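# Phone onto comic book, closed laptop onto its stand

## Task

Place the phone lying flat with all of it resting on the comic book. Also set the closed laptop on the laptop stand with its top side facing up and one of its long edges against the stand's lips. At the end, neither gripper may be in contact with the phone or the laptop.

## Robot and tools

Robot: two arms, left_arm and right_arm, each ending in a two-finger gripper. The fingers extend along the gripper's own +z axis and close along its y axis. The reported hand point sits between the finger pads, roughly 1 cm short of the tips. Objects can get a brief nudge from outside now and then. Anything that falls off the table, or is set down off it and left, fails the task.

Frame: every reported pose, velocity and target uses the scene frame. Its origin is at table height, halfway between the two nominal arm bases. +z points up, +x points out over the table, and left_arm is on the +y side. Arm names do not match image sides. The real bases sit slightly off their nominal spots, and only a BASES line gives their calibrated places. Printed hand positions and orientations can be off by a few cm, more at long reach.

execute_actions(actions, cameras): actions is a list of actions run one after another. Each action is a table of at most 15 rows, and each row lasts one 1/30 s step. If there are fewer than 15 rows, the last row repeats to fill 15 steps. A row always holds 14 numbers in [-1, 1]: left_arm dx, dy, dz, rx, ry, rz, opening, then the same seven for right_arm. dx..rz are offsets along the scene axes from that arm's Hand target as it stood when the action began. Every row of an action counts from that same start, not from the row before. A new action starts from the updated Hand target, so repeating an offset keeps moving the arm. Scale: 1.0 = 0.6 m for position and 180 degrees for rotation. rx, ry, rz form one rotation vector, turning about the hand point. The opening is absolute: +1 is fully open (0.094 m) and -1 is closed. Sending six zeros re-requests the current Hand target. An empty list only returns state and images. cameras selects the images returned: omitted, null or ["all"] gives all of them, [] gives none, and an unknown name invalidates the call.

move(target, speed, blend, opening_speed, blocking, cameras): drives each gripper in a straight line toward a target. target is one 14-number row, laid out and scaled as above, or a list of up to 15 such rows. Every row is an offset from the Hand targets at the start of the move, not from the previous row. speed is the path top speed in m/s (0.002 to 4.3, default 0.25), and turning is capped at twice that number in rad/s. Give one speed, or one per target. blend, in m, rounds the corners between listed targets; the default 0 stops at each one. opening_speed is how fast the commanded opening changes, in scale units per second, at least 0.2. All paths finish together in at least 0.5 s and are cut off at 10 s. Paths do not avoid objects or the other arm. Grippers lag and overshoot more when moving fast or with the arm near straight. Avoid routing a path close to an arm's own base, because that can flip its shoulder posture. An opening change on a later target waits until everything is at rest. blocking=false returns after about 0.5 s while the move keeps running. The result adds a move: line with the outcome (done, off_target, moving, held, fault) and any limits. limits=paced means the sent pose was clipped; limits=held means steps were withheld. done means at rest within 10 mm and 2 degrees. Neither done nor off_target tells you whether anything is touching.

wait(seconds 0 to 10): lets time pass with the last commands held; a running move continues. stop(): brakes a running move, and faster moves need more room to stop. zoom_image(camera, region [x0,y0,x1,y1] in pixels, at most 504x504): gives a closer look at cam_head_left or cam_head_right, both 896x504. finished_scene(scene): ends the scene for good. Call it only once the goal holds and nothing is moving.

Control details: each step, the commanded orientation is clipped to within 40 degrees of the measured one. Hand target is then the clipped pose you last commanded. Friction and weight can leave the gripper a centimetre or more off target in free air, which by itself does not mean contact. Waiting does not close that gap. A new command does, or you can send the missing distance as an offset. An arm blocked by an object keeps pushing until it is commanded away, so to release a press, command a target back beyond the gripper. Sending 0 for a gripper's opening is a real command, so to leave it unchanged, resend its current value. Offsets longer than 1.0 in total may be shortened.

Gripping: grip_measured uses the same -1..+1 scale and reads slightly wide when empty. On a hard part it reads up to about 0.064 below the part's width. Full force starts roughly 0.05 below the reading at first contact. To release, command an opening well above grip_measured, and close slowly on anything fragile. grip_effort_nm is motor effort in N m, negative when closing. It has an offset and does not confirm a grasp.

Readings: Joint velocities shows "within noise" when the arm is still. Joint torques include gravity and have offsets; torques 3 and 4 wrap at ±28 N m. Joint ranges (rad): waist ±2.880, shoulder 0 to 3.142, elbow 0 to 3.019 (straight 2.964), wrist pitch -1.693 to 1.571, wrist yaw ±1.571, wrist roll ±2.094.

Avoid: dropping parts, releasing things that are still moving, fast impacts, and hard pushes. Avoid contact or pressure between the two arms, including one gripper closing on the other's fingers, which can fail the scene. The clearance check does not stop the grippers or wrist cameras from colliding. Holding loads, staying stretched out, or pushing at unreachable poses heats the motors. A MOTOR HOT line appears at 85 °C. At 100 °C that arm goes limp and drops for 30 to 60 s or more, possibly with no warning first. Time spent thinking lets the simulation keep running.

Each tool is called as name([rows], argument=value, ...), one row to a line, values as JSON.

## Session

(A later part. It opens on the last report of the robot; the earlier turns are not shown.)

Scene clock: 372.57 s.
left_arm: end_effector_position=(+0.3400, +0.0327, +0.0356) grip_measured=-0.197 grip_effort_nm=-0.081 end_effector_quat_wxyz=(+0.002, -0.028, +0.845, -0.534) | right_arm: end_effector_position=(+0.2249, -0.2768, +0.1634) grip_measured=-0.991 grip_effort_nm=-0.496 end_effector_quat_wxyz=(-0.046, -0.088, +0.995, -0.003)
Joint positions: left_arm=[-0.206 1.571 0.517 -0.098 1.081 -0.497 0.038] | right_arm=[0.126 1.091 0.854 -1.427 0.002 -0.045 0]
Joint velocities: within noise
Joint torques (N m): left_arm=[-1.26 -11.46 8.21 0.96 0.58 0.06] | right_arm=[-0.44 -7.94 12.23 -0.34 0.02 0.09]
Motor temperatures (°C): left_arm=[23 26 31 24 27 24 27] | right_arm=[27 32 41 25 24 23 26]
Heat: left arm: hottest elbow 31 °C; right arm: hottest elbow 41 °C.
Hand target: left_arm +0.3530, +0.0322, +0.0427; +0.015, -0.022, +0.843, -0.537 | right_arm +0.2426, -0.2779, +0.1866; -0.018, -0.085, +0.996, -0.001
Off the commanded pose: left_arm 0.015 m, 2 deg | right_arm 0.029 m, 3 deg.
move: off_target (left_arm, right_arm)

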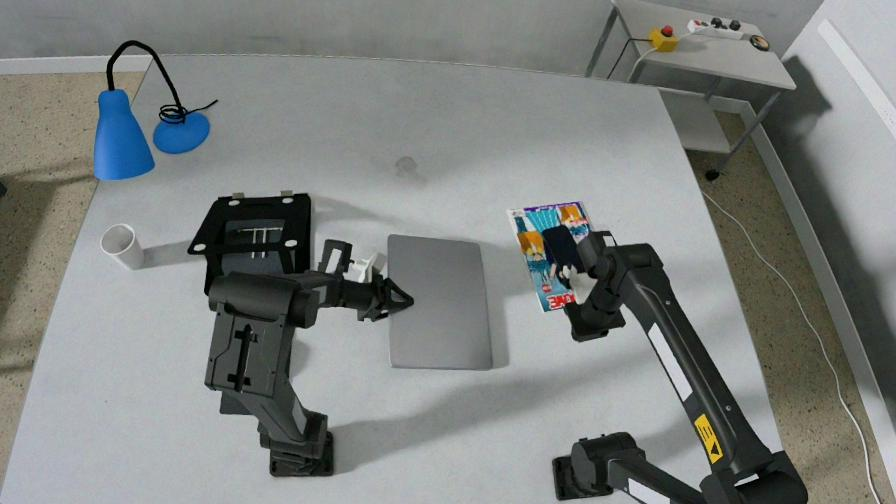

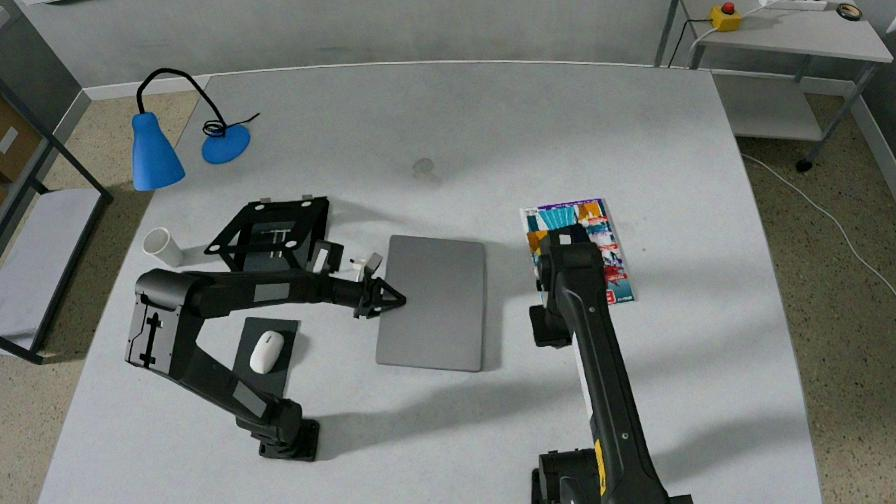

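move([
  [0.0, 0.0, 0.075, -0.072, -0.004, 0, -0.2, 0, 0, 0, 0, 0, 0, -1],
], speed=0.05)

zoom_image(camera="cam_head_left", region=[300, 220, 500, 380])

zoom_image(camera="cam_head_right", region=[300, 220, 500, 380])

Scene clock: 381.23 s.
left_arm: end_effector_position=(+0.3420, +0.0277, +0.0686) grip_measured=-0.198 grip_effort_nm=-0.090 end_effector_quat_wxyz=(-0.007, -0.032, +0.788, -0.614) | right_arm: end_effector_position=(+0.2249, -0.2768, +0.1634) grip_measured=-0.991 grip_effort_nm=-0.496 end_effector_quat_wxyz=(-0.046, -0.088, +0.995, -0.003)
Joint positions: left_arm=[-0.184 1.571 0.481 0.151 1.262 -0.707 0.038] | right_arm=[0.126 1.091 0.854 -1.427 0.002 -0.045 0]
Joint velocities: within noise
Joint torques (N m): left_arm=[0.03 -13.27 6.74 2.41 1.51 -0.09] | right_arm=[-0.44 -8.06 12.21 -0.36 0.01 0.09]
Motor temperatures (°C): left_arm=[23 26 31 24 27 24 27] | right_arm=[27 32 41 25 24 23 26]
Heat: left arm: hottest elbow 31 °C; right arm: hottest elbow 41 °C.
Hand target: left_arm +0.3530, +0.0322, +0.0877; +0.018, -0.020, +0.777, -0.629 | right_arm +0.2426, -0.2779, +0.1866; -0.018, -0.085, +0.996, -0.001
Off the commanded pose: left_arm 0.022 m, 4 deg | right_arm 0.029 m, 3 deg.
move: off_target (left_arm, right_arm)

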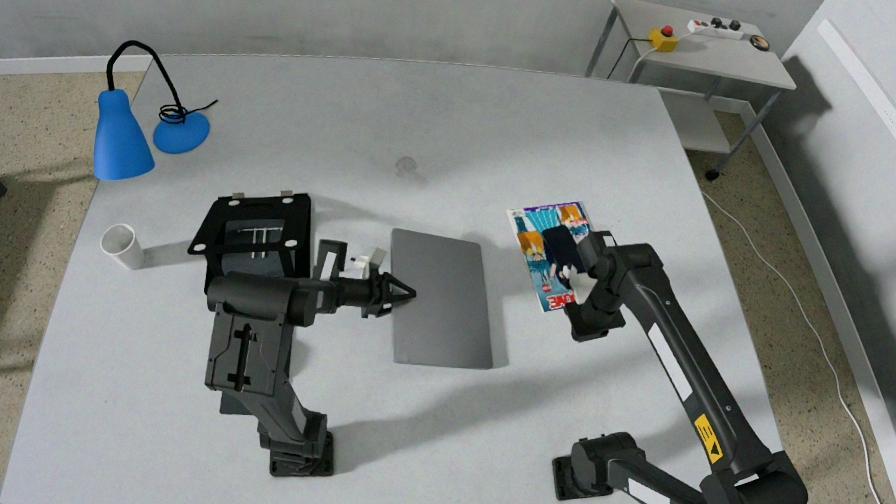

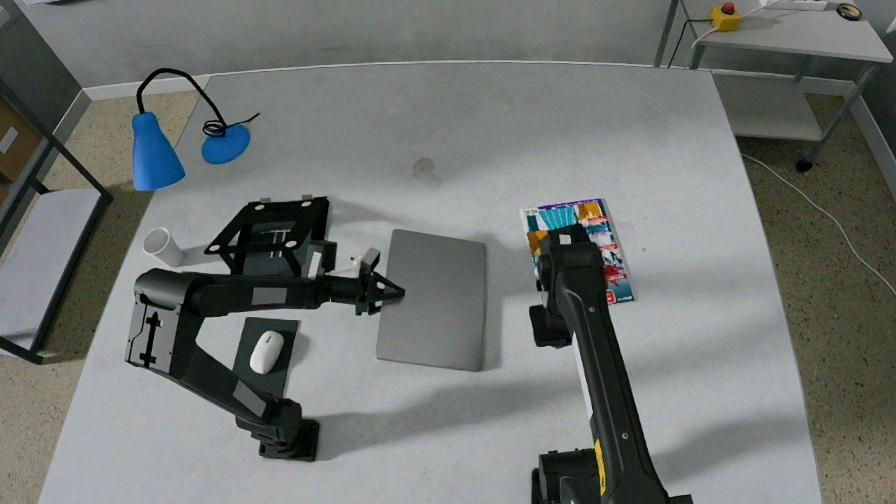

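Scaled by 2.520.

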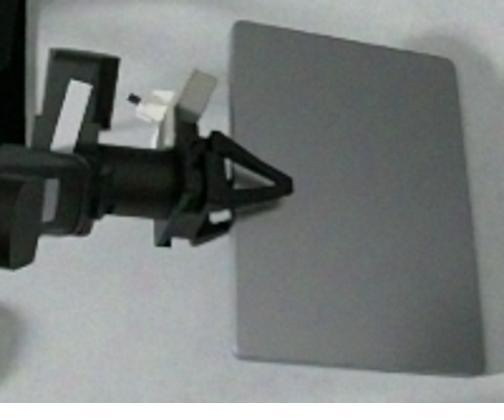

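Scaled by 2.520.

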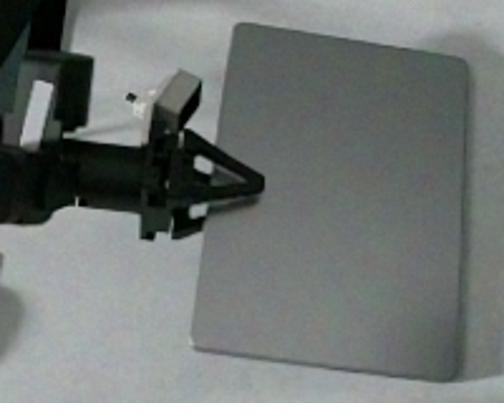

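move([
  [0.0, -0.03, -0.01, 0, 0, 0, -0.2, 0, 0, 0, 0, 0, 0, -1],
], speed=0.05)

move([
  [0.0, 0, 0, 0, 0, 0, -0.62, 0, 0, 0, 0, 0, 0, -1],
], speed=0.05, opening_speed=0.3)

zoom_image(camera="cam_head_left", region=[300, 220, 500, 380])

zoom_image(camera="cam_head_right", region=[300, 220, 500, 380])

Scene clock: 388.37 s.
left_arm: end_effector_position=(+0.3493, +0.0238, +0.0663) grip_measured=-0.198 grip_effort_nm=-0.090 end_effector_quat_wxyz=(+0.006, -0.047, +0.785, -0.618) | right_arm: end_effector_position=(+0.2249, -0.2768, +0.1634) grip_measured=-0.991 grip_effort_nm=-0.496 end_effector_quat_wxyz=(-0.046, -0.088, +0.995, -0.003)
Joint positions: left_arm=[-0.196 1.598 0.46 0.333 1.235 -0.845 0.038] | right_arm=[0.126 1.091 0.854 -1.427 0.002 -0.045 0]
Joint velocities: within noise
Joint torques (N m): left_arm=[-3.66 -12.75 6.8 2.67 1.03 -0.04] | right_arm=[-0.44 -8 12.22 -0.35 0.01 0.09]
Motor temperatures (°C): left_arm=[23 27 31 24 29 24 27] | right_arm=[27 32 42 25 24 23 26]
Heat: left arm: hottest elbow 31 °C; right arm: hottest elbow 42 °C.
Hand target: left_arm +0.3530, +0.0142, +0.0817; +0.018, -0.020, +0.777, -0.629 | right_arm +0.2426, -0.2779, +0.1866; -0.018, -0.085, +0.996, -0.001
Off the commanded pose: left_arm 0.019 m, 4 deg | right_arm 0.029 m, 3 deg.
move: off_target (left_arm, right_arm)

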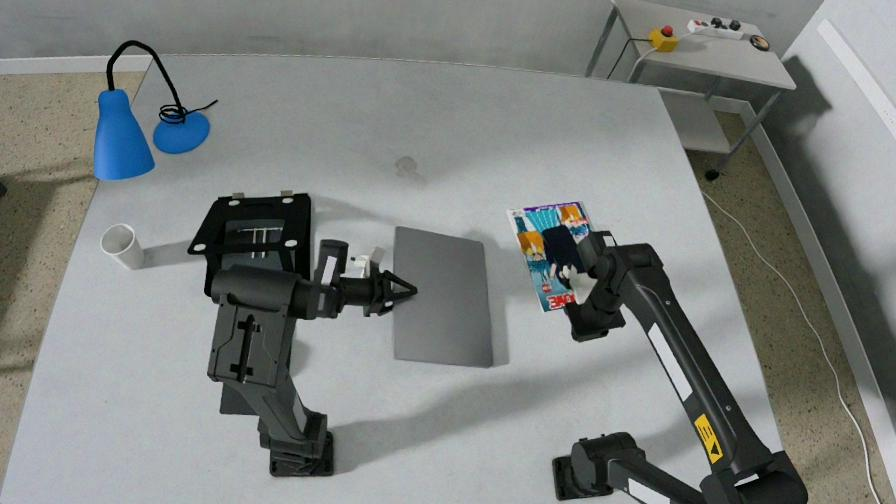

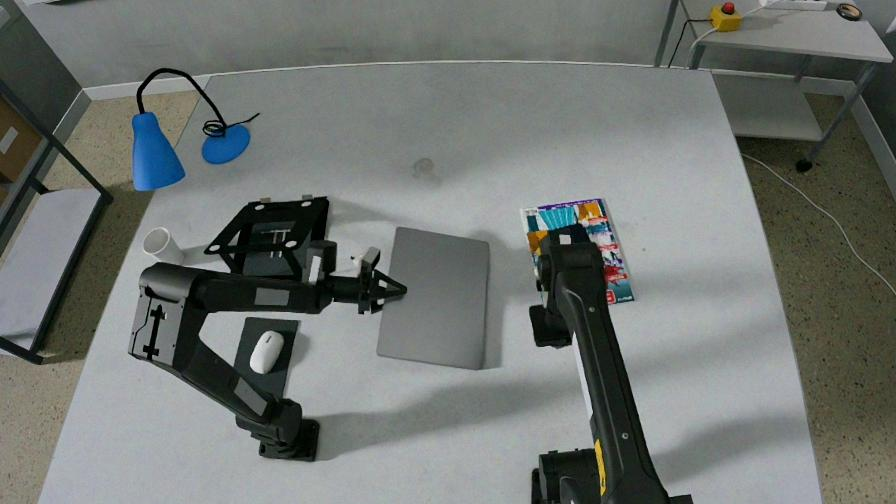

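Scene clock: 390.43 s.
left_arm: end_effector_position=(+0.3493, +0.0217, +0.0630) grip_measured=-0.615 grip_effort_nm=-0.603 end_effector_quat_wxyz=(+0.015, -0.037, +0.788, -0.614) | right_arm: end_effector_position=(+0.2249, -0.2768, +0.1634) grip_measured=-0.991 grip_effort_nm=-0.496 end_effector_quat_wxyz=(-0.046, -0.088, +0.995, -0.003)
Joint positions: left_arm=[-0.204 1.606 0.46 0.342 1.223 -0.821 0.018] | right_arm=[0.126 1.091 0.854 -1.427 0.002 -0.045 0]
Joint velocities: left_arm=[-0.024 -0.015 -0.007 -0.002 0.022 -0.066 0.007] | right_arm=[within noise]
Joint torques (N m): left_arm=[-2.2 -12.92 6.93 2.28 1.47 -0.32] | right_arm=[-0.44 -7.94 12.22 -0.34 0.02 0.09]
Motor temperatures (°C): left_arm=[23 27 31 24 29 24 27] | right_arm=[27 32 42 25 24 23 26]
Heat: left arm: hottest elbow 31 °C; right arm: hottest elbow 42 °C.
Hand target: left_arm +0.3529, +0.0142, +0.0816; +0.018, -0.020, +0.777, -0.629 | right_arm +0.2426, -0.2779, +0.1866; -0.018, -0.085, +0.996, -0.001
Off the commanded pose: left_arm 0.020 m, 3 deg | right_arm 0.029 m, 3 deg.
move: off_target (left_arm, right_arm)

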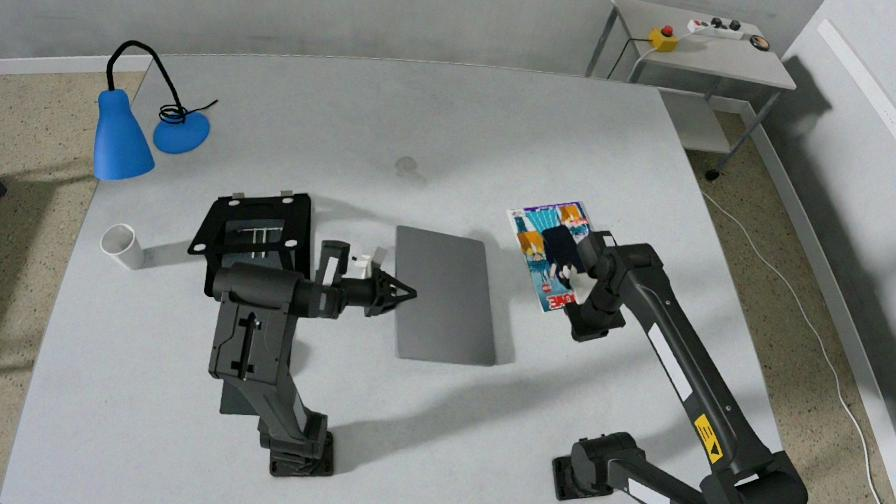

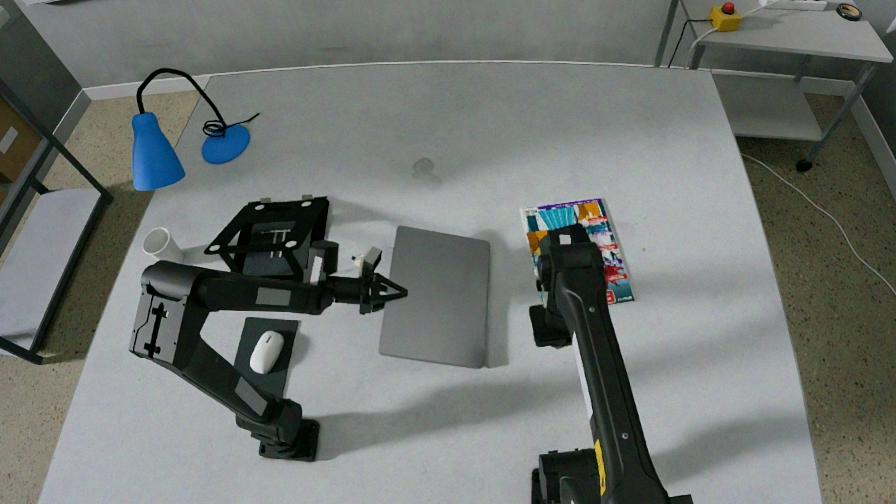

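Scaled by 2.520.

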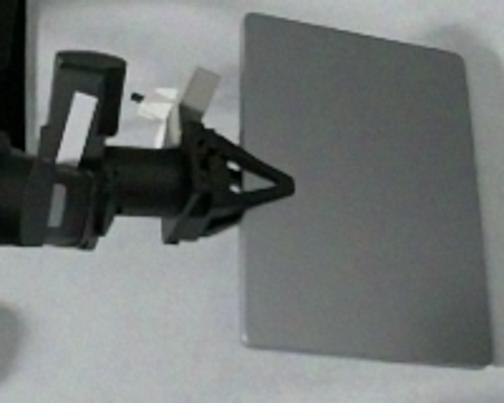

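Scaled by 2.520.

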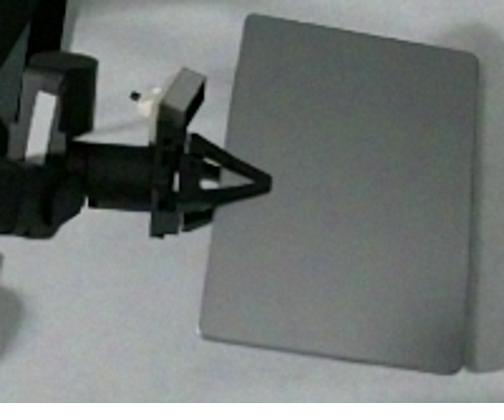

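move([
  [0.0, 0, 0, 0, 0, 0, -0.95, 0, 0, 0, 0, 0, 0, -1],
], speed=0.05, opening_speed=0.2)

zoom_image(camera="cam_head_left", region=[300, 220, 500, 380])

zoom_image(camera="cam_head_right", region=[300, 220, 500, 380])

Scene clock: 394.73 s.
left_arm: end_effector_position=(+0.3492, +0.0216, +0.0625) grip_measured=-0.625 grip_effort_nm=-1.004 end_effector_quat_wxyz=(+0.017, -0.034, +0.789, -0.614) | right_arm: end_effector_position=(+0.2249, -0.2768, +0.1634) grip_measured=-0.991 grip_effort_nm=-0.491 end_effector_quat_wxyz=(-0.046, -0.088, +0.995, -0.003)
Joint positions: left_arm=[-0.204 1.607 0.46 0.342 1.222 -0.813 0.018] | right_arm=[0.126 1.091 0.854 -1.427 0.002 -0.045 0]
Joint velocities: within noise
Joint torques (N m): left_arm=[-3.14 -13.51 6.94 2.19 1.57 -0.32] | right_arm=[-0.32 -8.06 12.21 -0.32 0.02 0.09]
Motor temperatures (°C): left_arm=[23 27 31 24 29 24 27] | right_arm=[27 32 42 25 24 23 26]
Heat: left arm: hottest elbow 31 °C; right arm: hottest elbow 42 °C.
Hand target: left_arm +0.3530, +0.0142, +0.0817; +0.018, -0.020, +0.777, -0.629 | right_arm +0.2426, -0.2779, +0.1866; -0.018, -0.085, +0.996, -0.001
Off the commanded pose: left_arm 0.021 m, 3 deg | right_arm 0.029 m, 3 deg.
move: off_target (left_arm, right_arm)

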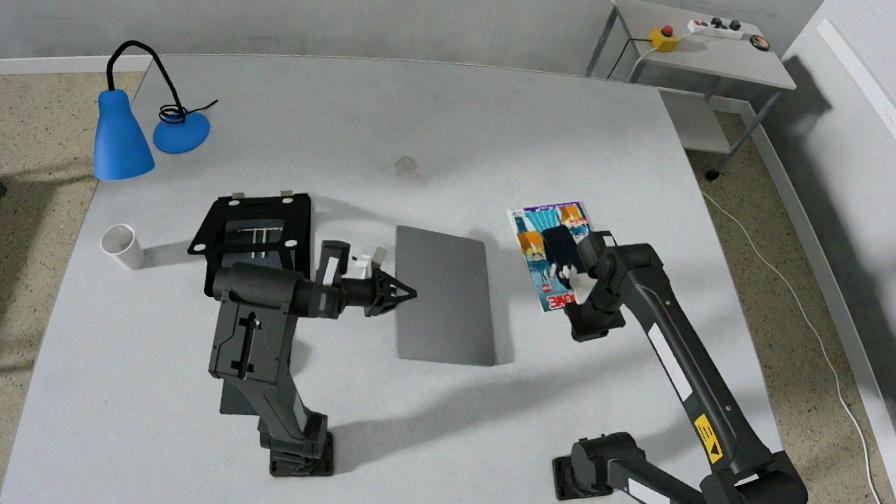

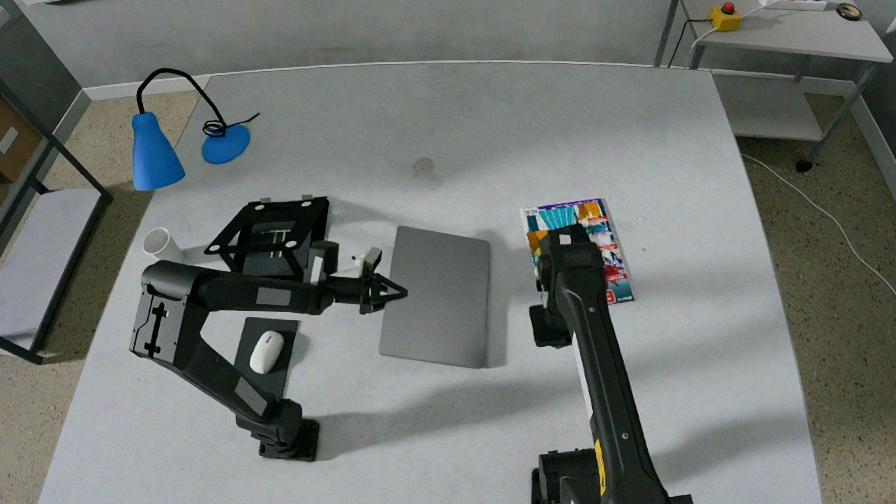

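Scaled by 2.520.

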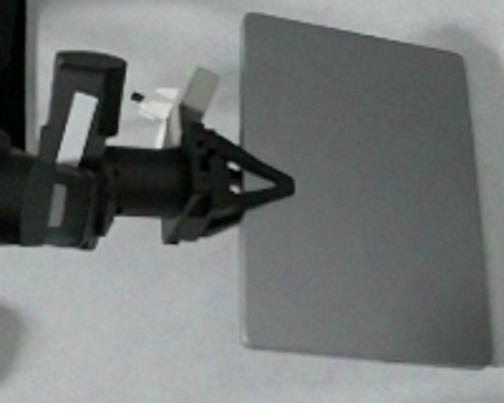

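Scaled by 2.520.

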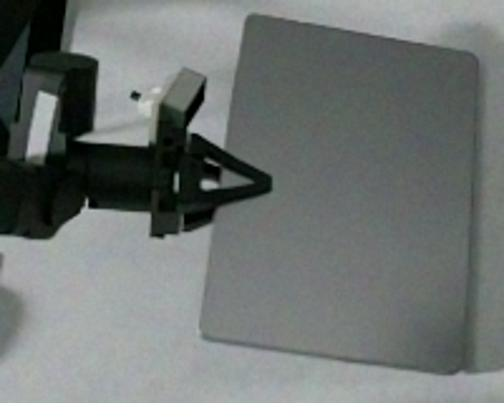

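move([
  [0.0, 0.02, 0.15, 0, 0, 0, -0.95, 0, -0.25, 0, 0, 0, 0, -1],
], speed=0.06)

zoom_image(camera="cam_head_left", region=[300, 190, 520, 370])

zoom_image(camera="cam_head_right", region=[300, 190, 520, 370])

Scene clock: 400.77 s.
left_arm: end_effector_position=(+0.3170, +0.0303, +0.1052) grip_measured=-0.627 grip_effort_nm=-1.009 end_effector_quat_wxyz=(-0.046, -0.087, +0.800, -0.592) | right_arm: end_effector_position=(+0.2215, -0.4154, +0.1698) grip_measured=-0.991 grip_effort_nm=-0.496 end_effector_quat_wxyz=(-0.042, -0.088, +0.995, +0.010)
Joint positions: left_arm=[-0.197 1.349 0.46 -0.111 1.214 -0.786 0.018] | right_arm=[-0.392 1.126 0.897 -1.425 0.02 -0.561 0]
Joint velocities: within noise
Joint torques (N m): left_arm=[-0.73 -15.21 15.64 1.7 2.85 0.24] | right_arm=[-0.32 -6.48 12.42 0.34 -0.02 0.08]
Motor temperatures (°C): left_arm=[23 27 31 24 31 24 27] | right_arm=[27 32 42 25 24 23 26]
Heat: left arm: hottest elbow 31 °C; right arm: hottest elbow 42 °C.
Hand target: left_arm +0.3529, +0.0262, +0.1717; +0.018, -0.020, +0.777, -0.629 | right_arm +0.2426, -0.4279, +0.1867; -0.018, -0.085, +0.996, -0.001
Off the commanded pose: left_arm 0.076 m, 12 deg | right_arm 0.030 m, 3 deg.
move: off_target (left_arm, right_arm)

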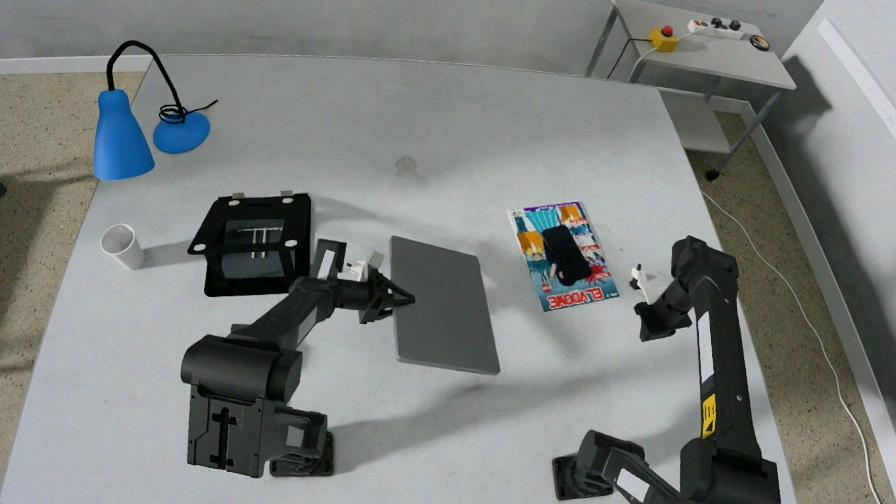

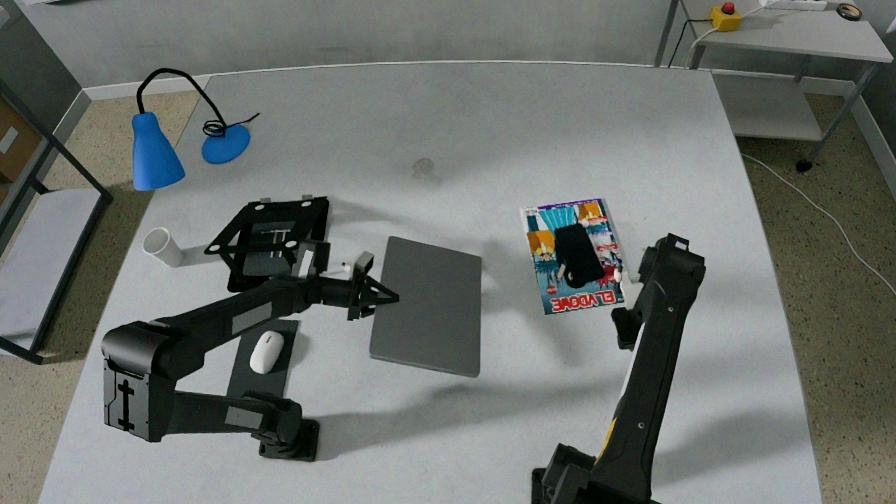

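Scaled by 2.291.

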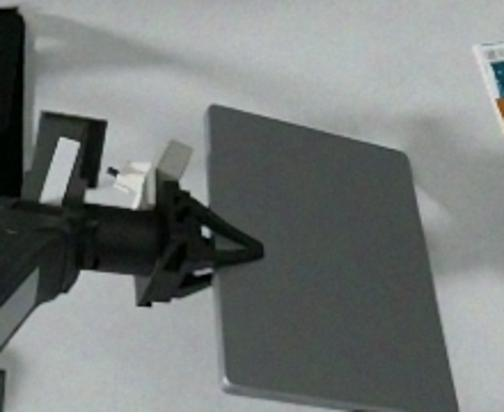

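Scaled by 2.291.

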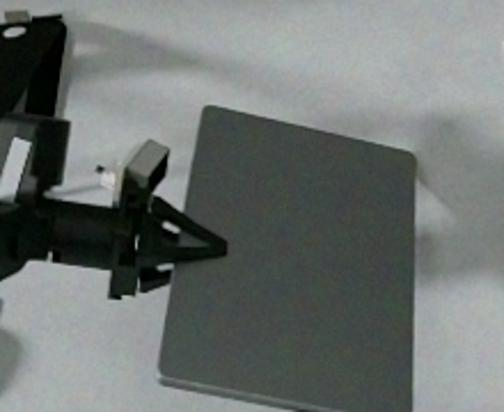

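move([
  [0.0, 0.08, 0.23, 0, 0, 0, -0.95, 0, 0, 0, 0, 0, 0, -1],
], speed=0.08)

Scene clock: 437.53 s.
left_arm: end_effector_position=(+0.3097, +0.0759, +0.2267) grip_measured=-0.627 grip_effort_nm=-1.004 end_effector_quat_wxyz=(-0.057, -0.079, +0.800, -0.591) | right_arm: end_effector_position=(+0.2215, -0.4154, +0.1698) grip_measured=-0.991 grip_effort_nm=-0.496 end_effector_quat_wxyz=(-0.042, -0.088, +0.995, +0.010)
Joint positions: left_arm=[-0.036 1.141 0.732 -1.128 1.272 -0.23 0.018] | right_arm=[-0.392 1.126 0.897 -1.425 0.02 -0.562 0]
Joint velocities: within noise
Joint torques (N m): left_arm=[-0.21 -10.29 23.65 0.14 3.65 0.19] | right_arm=[-0.44 -6.48 12.41 0.34 -0.02 0.08]
Motor temperatures (°C): left_arm=[23 28 38 24 44 24 28] | right_arm=[27 31 47 25 24 23 26]
Heat: left arm: hottest wrist yaw 44 °C; right arm: hottest elbow 47 °C.
Hand target: left_arm +0.3529, +0.0742, +0.3098; +0.018, -0.020, +0.777, -0.629 | right_arm +0.2426, -0.4279, +0.1867; -0.018, -0.085, +0.996, -0.001
Off the commanded pose: left_arm 0.094 m, 12 deg | right_arm 0.030 m, 3 deg.
move: off_target (left_arm, right_arm)

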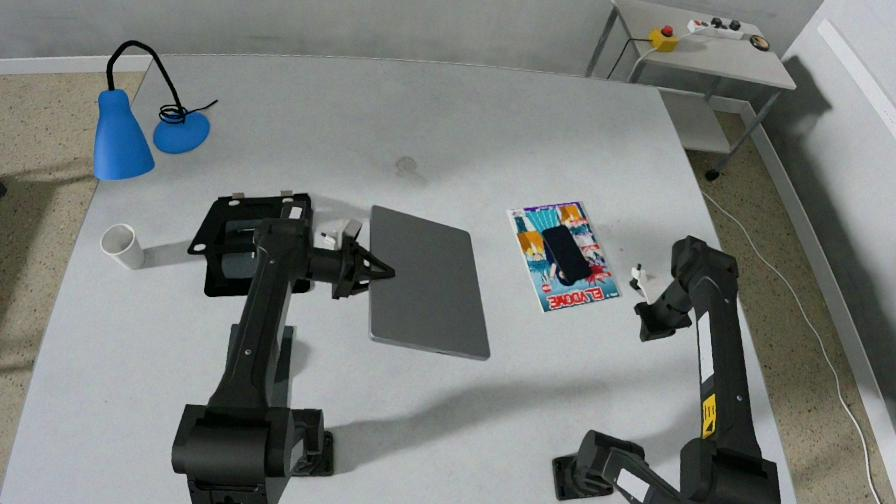

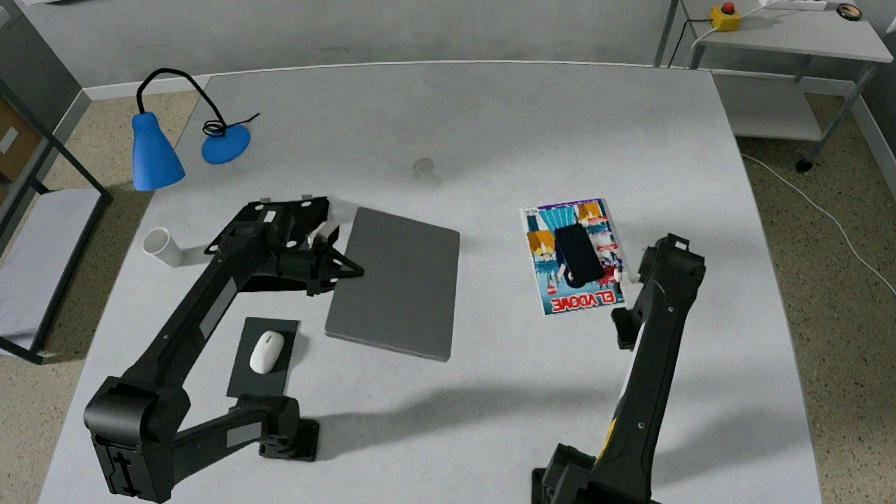

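move([
  [0.028, 0.427, 0.17, 0.0646, 0.0756, 0.5130, -0.95, 0, 0, 0, 0, 0, 0, -1],
], speed=0.14)

zoom_image(camera="cam_head_left", region=[140, 110, 440, 360])

zoom_image(camera="cam_head_right", region=[140, 110, 440, 360])

Scene clock: 448.33 s.
left_arm: end_effector_position=(+0.3366, +0.3139, +0.2615) grip_measured=-0.632 grip_effort_nm=-1.009 end_effector_quat_wxyz=(-0.260, +0.691, -0.614, +0.280) | right_arm: end_effector_position=(+0.2215, -0.4154, +0.1698) grip_measured=-0.991 grip_effort_nm=-0.496 end_effector_quat_wxyz=(-0.042, -0.088, +0.995, +0.010)
Joint positions: left_arm=[0.33 0.662 0.715 -0.87 0.236 -1.424 0.017] | right_arm=[-0.392 1.126 0.897 -1.425 0.02 -0.562 0]
Joint velocities: within noise
Joint torques (N m): left_arm=[-0.79 -8.35 -25.44 3.19 -0.19 -0.14] | right_arm=[-0.44 -6.53 12.41 0.35 -0.03 0.08]
Motor temperatures (°C): left_arm=[23 27 42 24 45 24 28] | right_arm=[27 31 47 25 24 23 26]
Heat: left arm: hottest wrist yaw 45 °C; right arm: hottest elbow 47 °C.
Hand target: left_arm +0.3697, +0.3304, +0.4118; -0.384, +0.637, -0.574, +0.343 | right_arm +0.2426, -0.4279, +0.1867; -0.018, -0.085, +0.996, -0.001
Off the commanded pose: left_arm 0.155 m, 18 deg | right_arm 0.030 m, 3 deg.
move: off_target (left_arm, right_arm)

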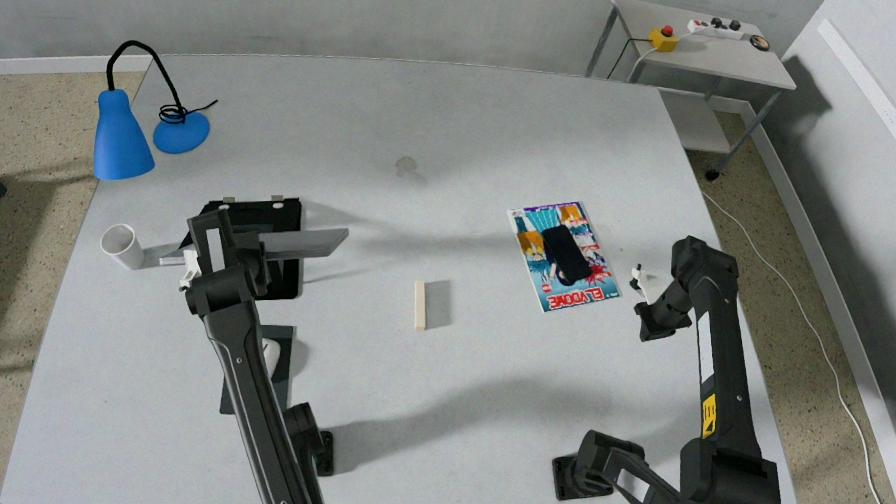

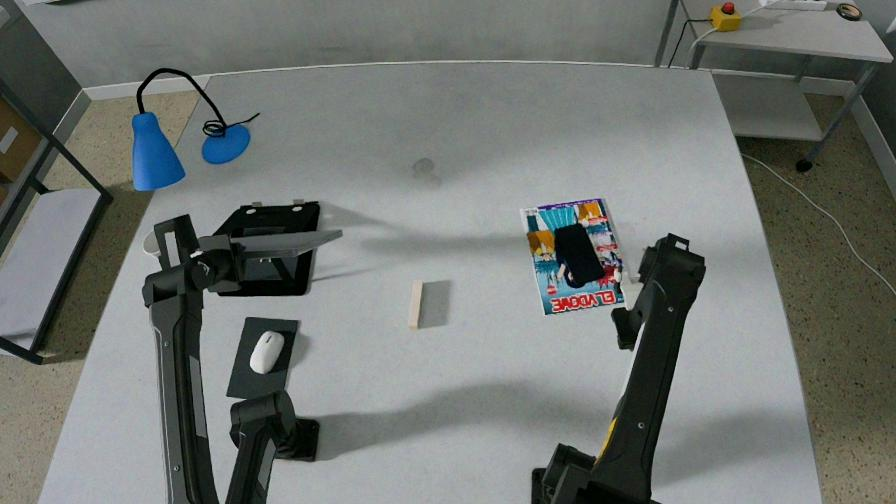

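Scaled by 1.680.

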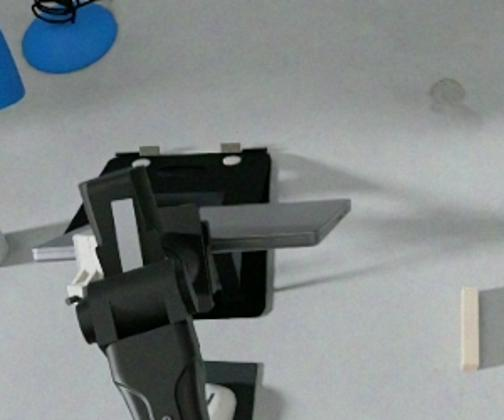

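Scaled by 1.680.

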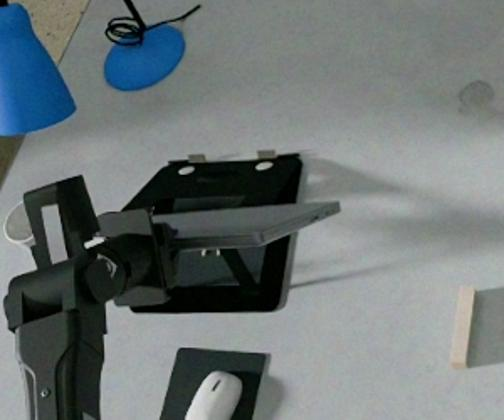

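move([
  [0.10, 0.133, 0.0, 0, -0.1, 0.03, -0.95, 0, 0, 0, 0, 0, 0, -1],
], speed=0.12)

zoom_image(camera="cam_head_left", region=[140, 110, 440, 360])

zoom_image(camera="cam_head_right", region=[140, 110, 440, 360])

Scene clock: 461.90 s.
left_arm: end_effector_position=(+0.4120, +0.3991, +0.2999) grip_measured=-0.631 grip_effort_nm=-1.004 end_effector_quat_wxyz=(-0.376, +0.683, -0.504, +0.372) | right_arm: end_effector_position=(+0.2215, -0.4154, +0.1698) grip_measured=-0.991 grip_effort_nm=-0.491 end_effector_quat_wxyz=(-0.042, -0.088, +0.995, +0.010)
Joint positions: left_arm=[0.498 0.841 0.715 -0.359 0.331 -1.544 0.017] | right_arm=[-0.392 1.126 0.897 -1.425 0.02 -0.562 0]
Joint velocities: within noise
Joint torques (N m): left_arm=[-0.38 -10.99 20.15 6.61 0.5 0.01] | right_arm=[-0.44 -6.48 12.45 0.34 -0.02 0.09]
Motor temperatures (°C): left_arm=[23 27 45 24 38 24 28] | right_arm=[27 31 48 25 24 23 26]
Heat: left arm: hottest elbow 45 °C; right arm: hottest elbow 48 °C.
Hand target: left_arm +0.4298, +0.4102, +0.4116; -0.484, +0.601, -0.477, +0.420 | right_arm +0.2426, -0.4279, +0.1867; -0.018, -0.085, +0.996, -0.001
Off the commanded pose: left_arm 0.114 m, 17 deg | right_arm 0.030 m, 3 deg.
move: off_target (left_arm, right_arm)

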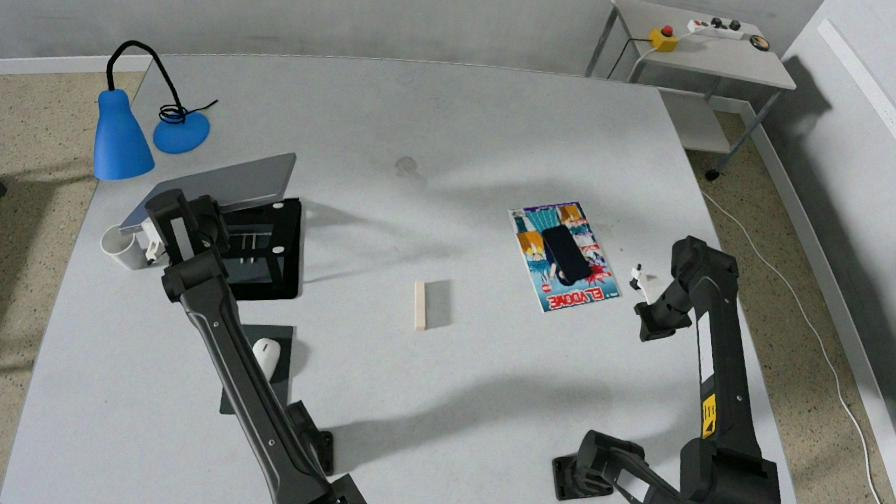

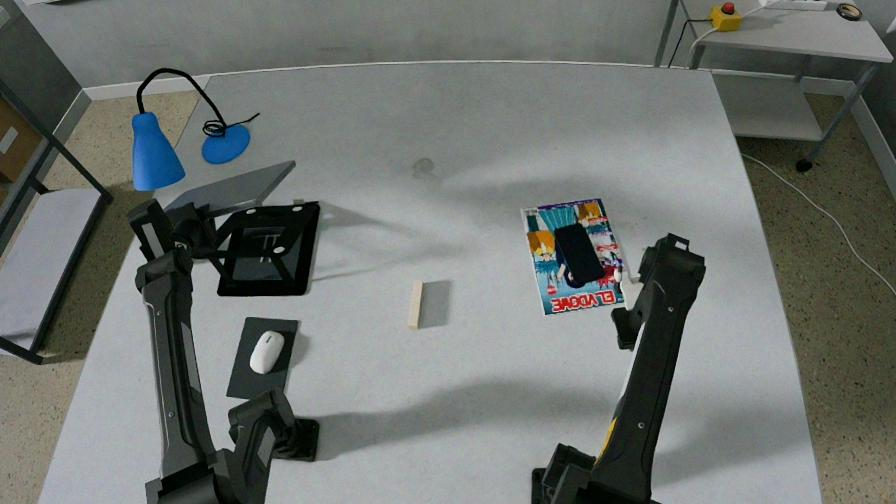

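Scaled by 1.680.

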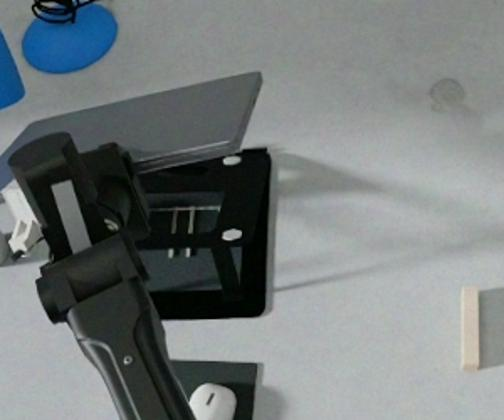

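Scaled by 1.680.

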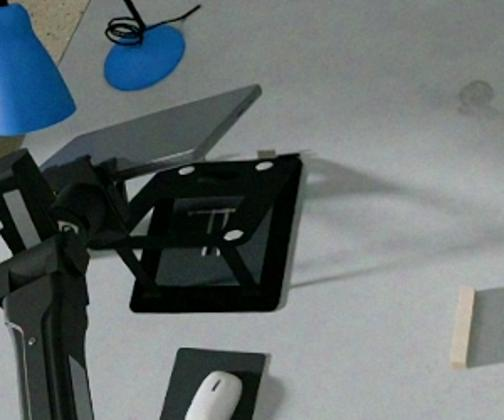

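move([
  [0.0, 0.0, -0.17, 0, 0, -0.03, -0.95, 0, 0, 0, 0, 0, 0, -1],
], speed=0.08)

zoom_image(camera="cam_head_left", region=[90, 140, 340, 340])

zoom_image(camera="cam_head_right", region=[90, 140, 340, 340])

Scene clock: 475.17 s.
left_arm: end_effector_position=(+0.4076, +0.3930, +0.2110) grip_measured=-0.631 grip_effort_nm=-1.009 end_effector_quat_wxyz=(-0.358, +0.662, -0.519, +0.405) | right_arm: end_effector_position=(+0.2215, -0.4154, +0.1698) grip_measured=-0.991 grip_effort_nm=-0.501 end_effector_quat_wxyz=(-0.042, -0.088, +0.995, +0.010)
Joint positions: left_arm=[0.541 0.925 0.502 -0.059 0.46 -1.523 0.017] | right_arm=[-0.392 1.126 0.897 -1.425 0.02 -0.562 0]
Joint velocities: within noise
Joint torques (N m): left_arm=[0.03 -11.63 17.91 6.52 0.91 0.19] | right_arm=[-0.44 -6.48 12.4 0.34 -0.03 0.08]
Motor temperatures (°C): left_arm=[23 27 46 25 35 24 28] | right_arm=[27 31 48 25 24 23 26]
Heat: left arm: hottest elbow 46 °C; right arm: hottest elbow 48 °C.
Hand target: left_arm +0.4298, +0.4102, +0.3096; -0.464, +0.578, -0.505, +0.443 | right_arm +0.2426, -0.4279, +0.1867; -0.018, -0.085, +0.996, -0.001
Off the commanded pose: left_arm 0.103 m, 16 deg | right_arm 0.030 m, 3 deg.
move: off_target (left_arm, right_arm)

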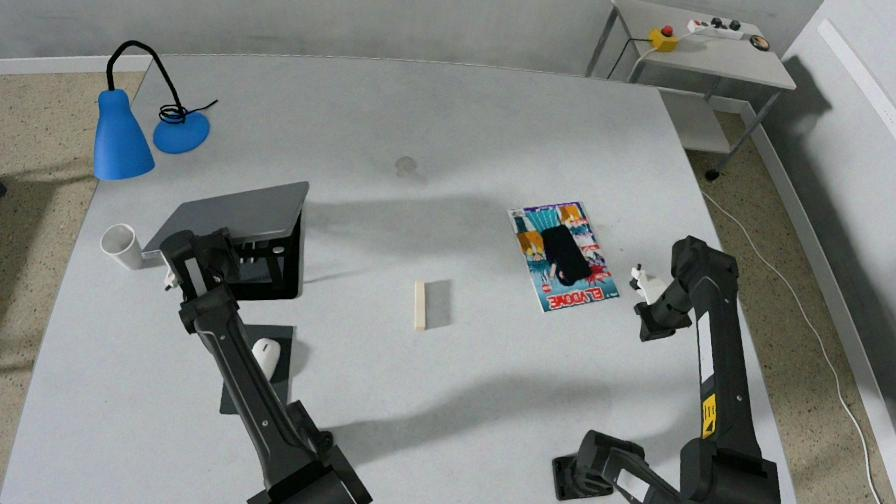

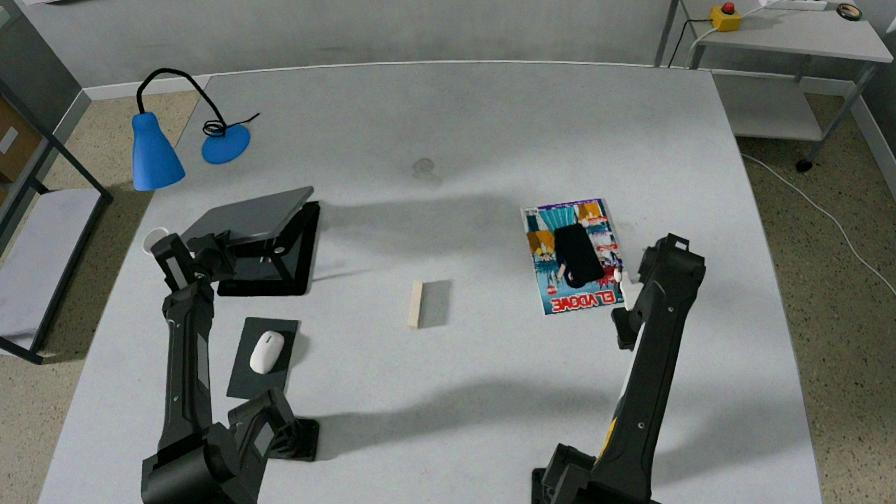

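Scaled by 2.016.

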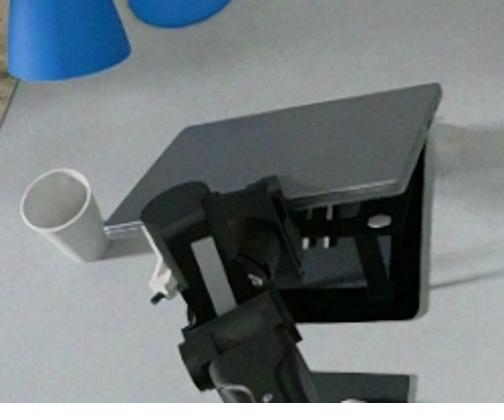

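Scaled by 2.016.

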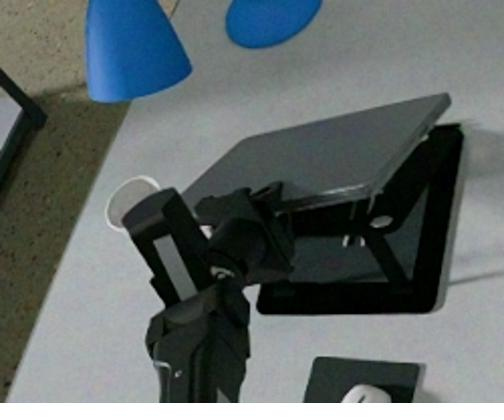

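move([
  [0.0, 0.0, -0.10, 0.06, 0.04, 0.0, -0.95, 0, 0, 0, 0, 0, 0, -1],
], speed=0.08)

zoom_image(camera="cam_head_left", region=[90, 140, 340, 340])

zoom_image(camera="cam_head_right", region=[90, 140, 340, 340])

Scene clock: 485.50 s.
left_arm: end_effector_position=(+0.3997, +0.4012, +0.1692) grip_measured=-0.632 grip_effort_nm=-1.009 end_effector_quat_wxyz=(-0.388, +0.635, -0.581, +0.329) | right_arm: end_effector_position=(+0.2215, -0.4154, +0.1698) grip_measured=-0.991 grip_effort_nm=-0.501 end_effector_quat_wxyz=(-0.042, -0.088, +0.995, +0.010)
Joint positions: left_arm=[0.538 0.978 0.452 -0.02 0.382 -1.31 0.017] | right_arm=[-0.392 1.126 0.897 -1.425 0.02 -0.562 0]
Joint velocities: within noise
Joint torques (N m): left_arm=[-2.26 -10.81 16.16 5.98 0.54 0.35] | right_arm=[-0.44 -6.42 12.42 0.35 -0.02 0.08]
Motor temperatures (°C): left_arm=[23 27 46 25 35 24 29] | right_arm=[27 31 48 25 24 23 26]
Heat: left arm: hottest elbow 46 °C; right arm: hottest elbow 48 °C.
Hand target: left_arm +0.4298, +0.4101, +0.2495; -0.484, +0.559, -0.572, +0.356 | right_arm +0.2426, -0.4279, +0.1867; -0.018, -0.085, +0.996, -0.001
Off the commanded pose: left_arm 0.086 m, 14 deg | right_arm 0.030 m, 3 deg.
move: off_target (left_arm, right_arm)

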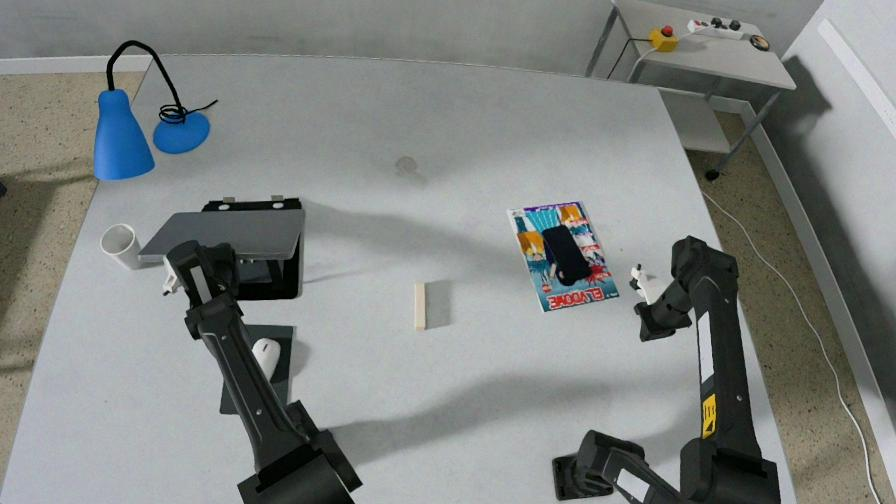

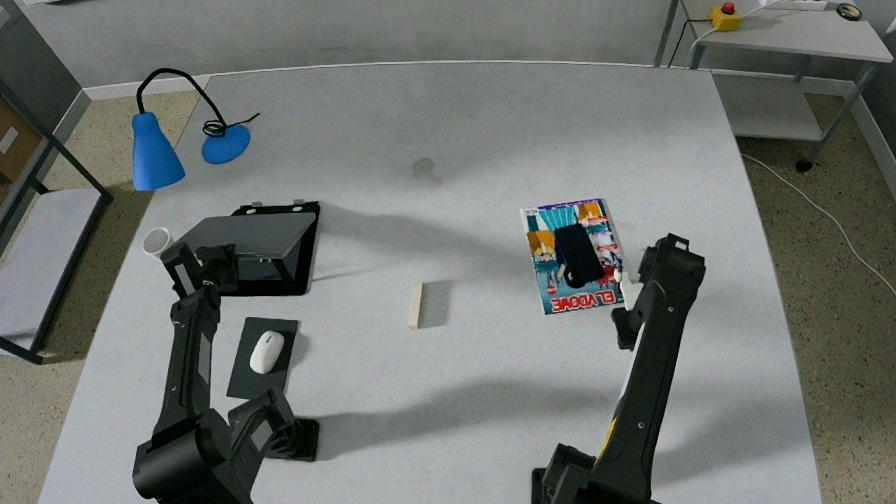

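Scaled by 2.016.

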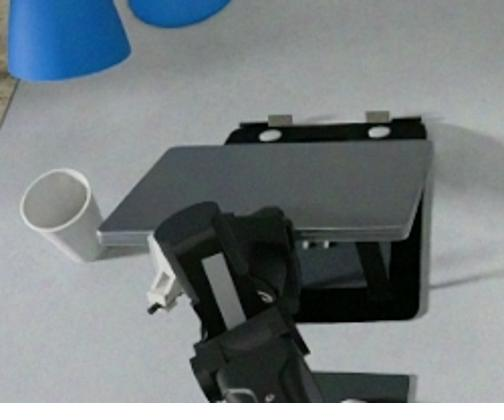

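Scaled by 2.016.

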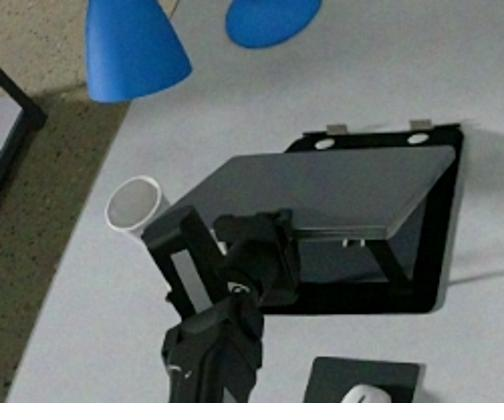

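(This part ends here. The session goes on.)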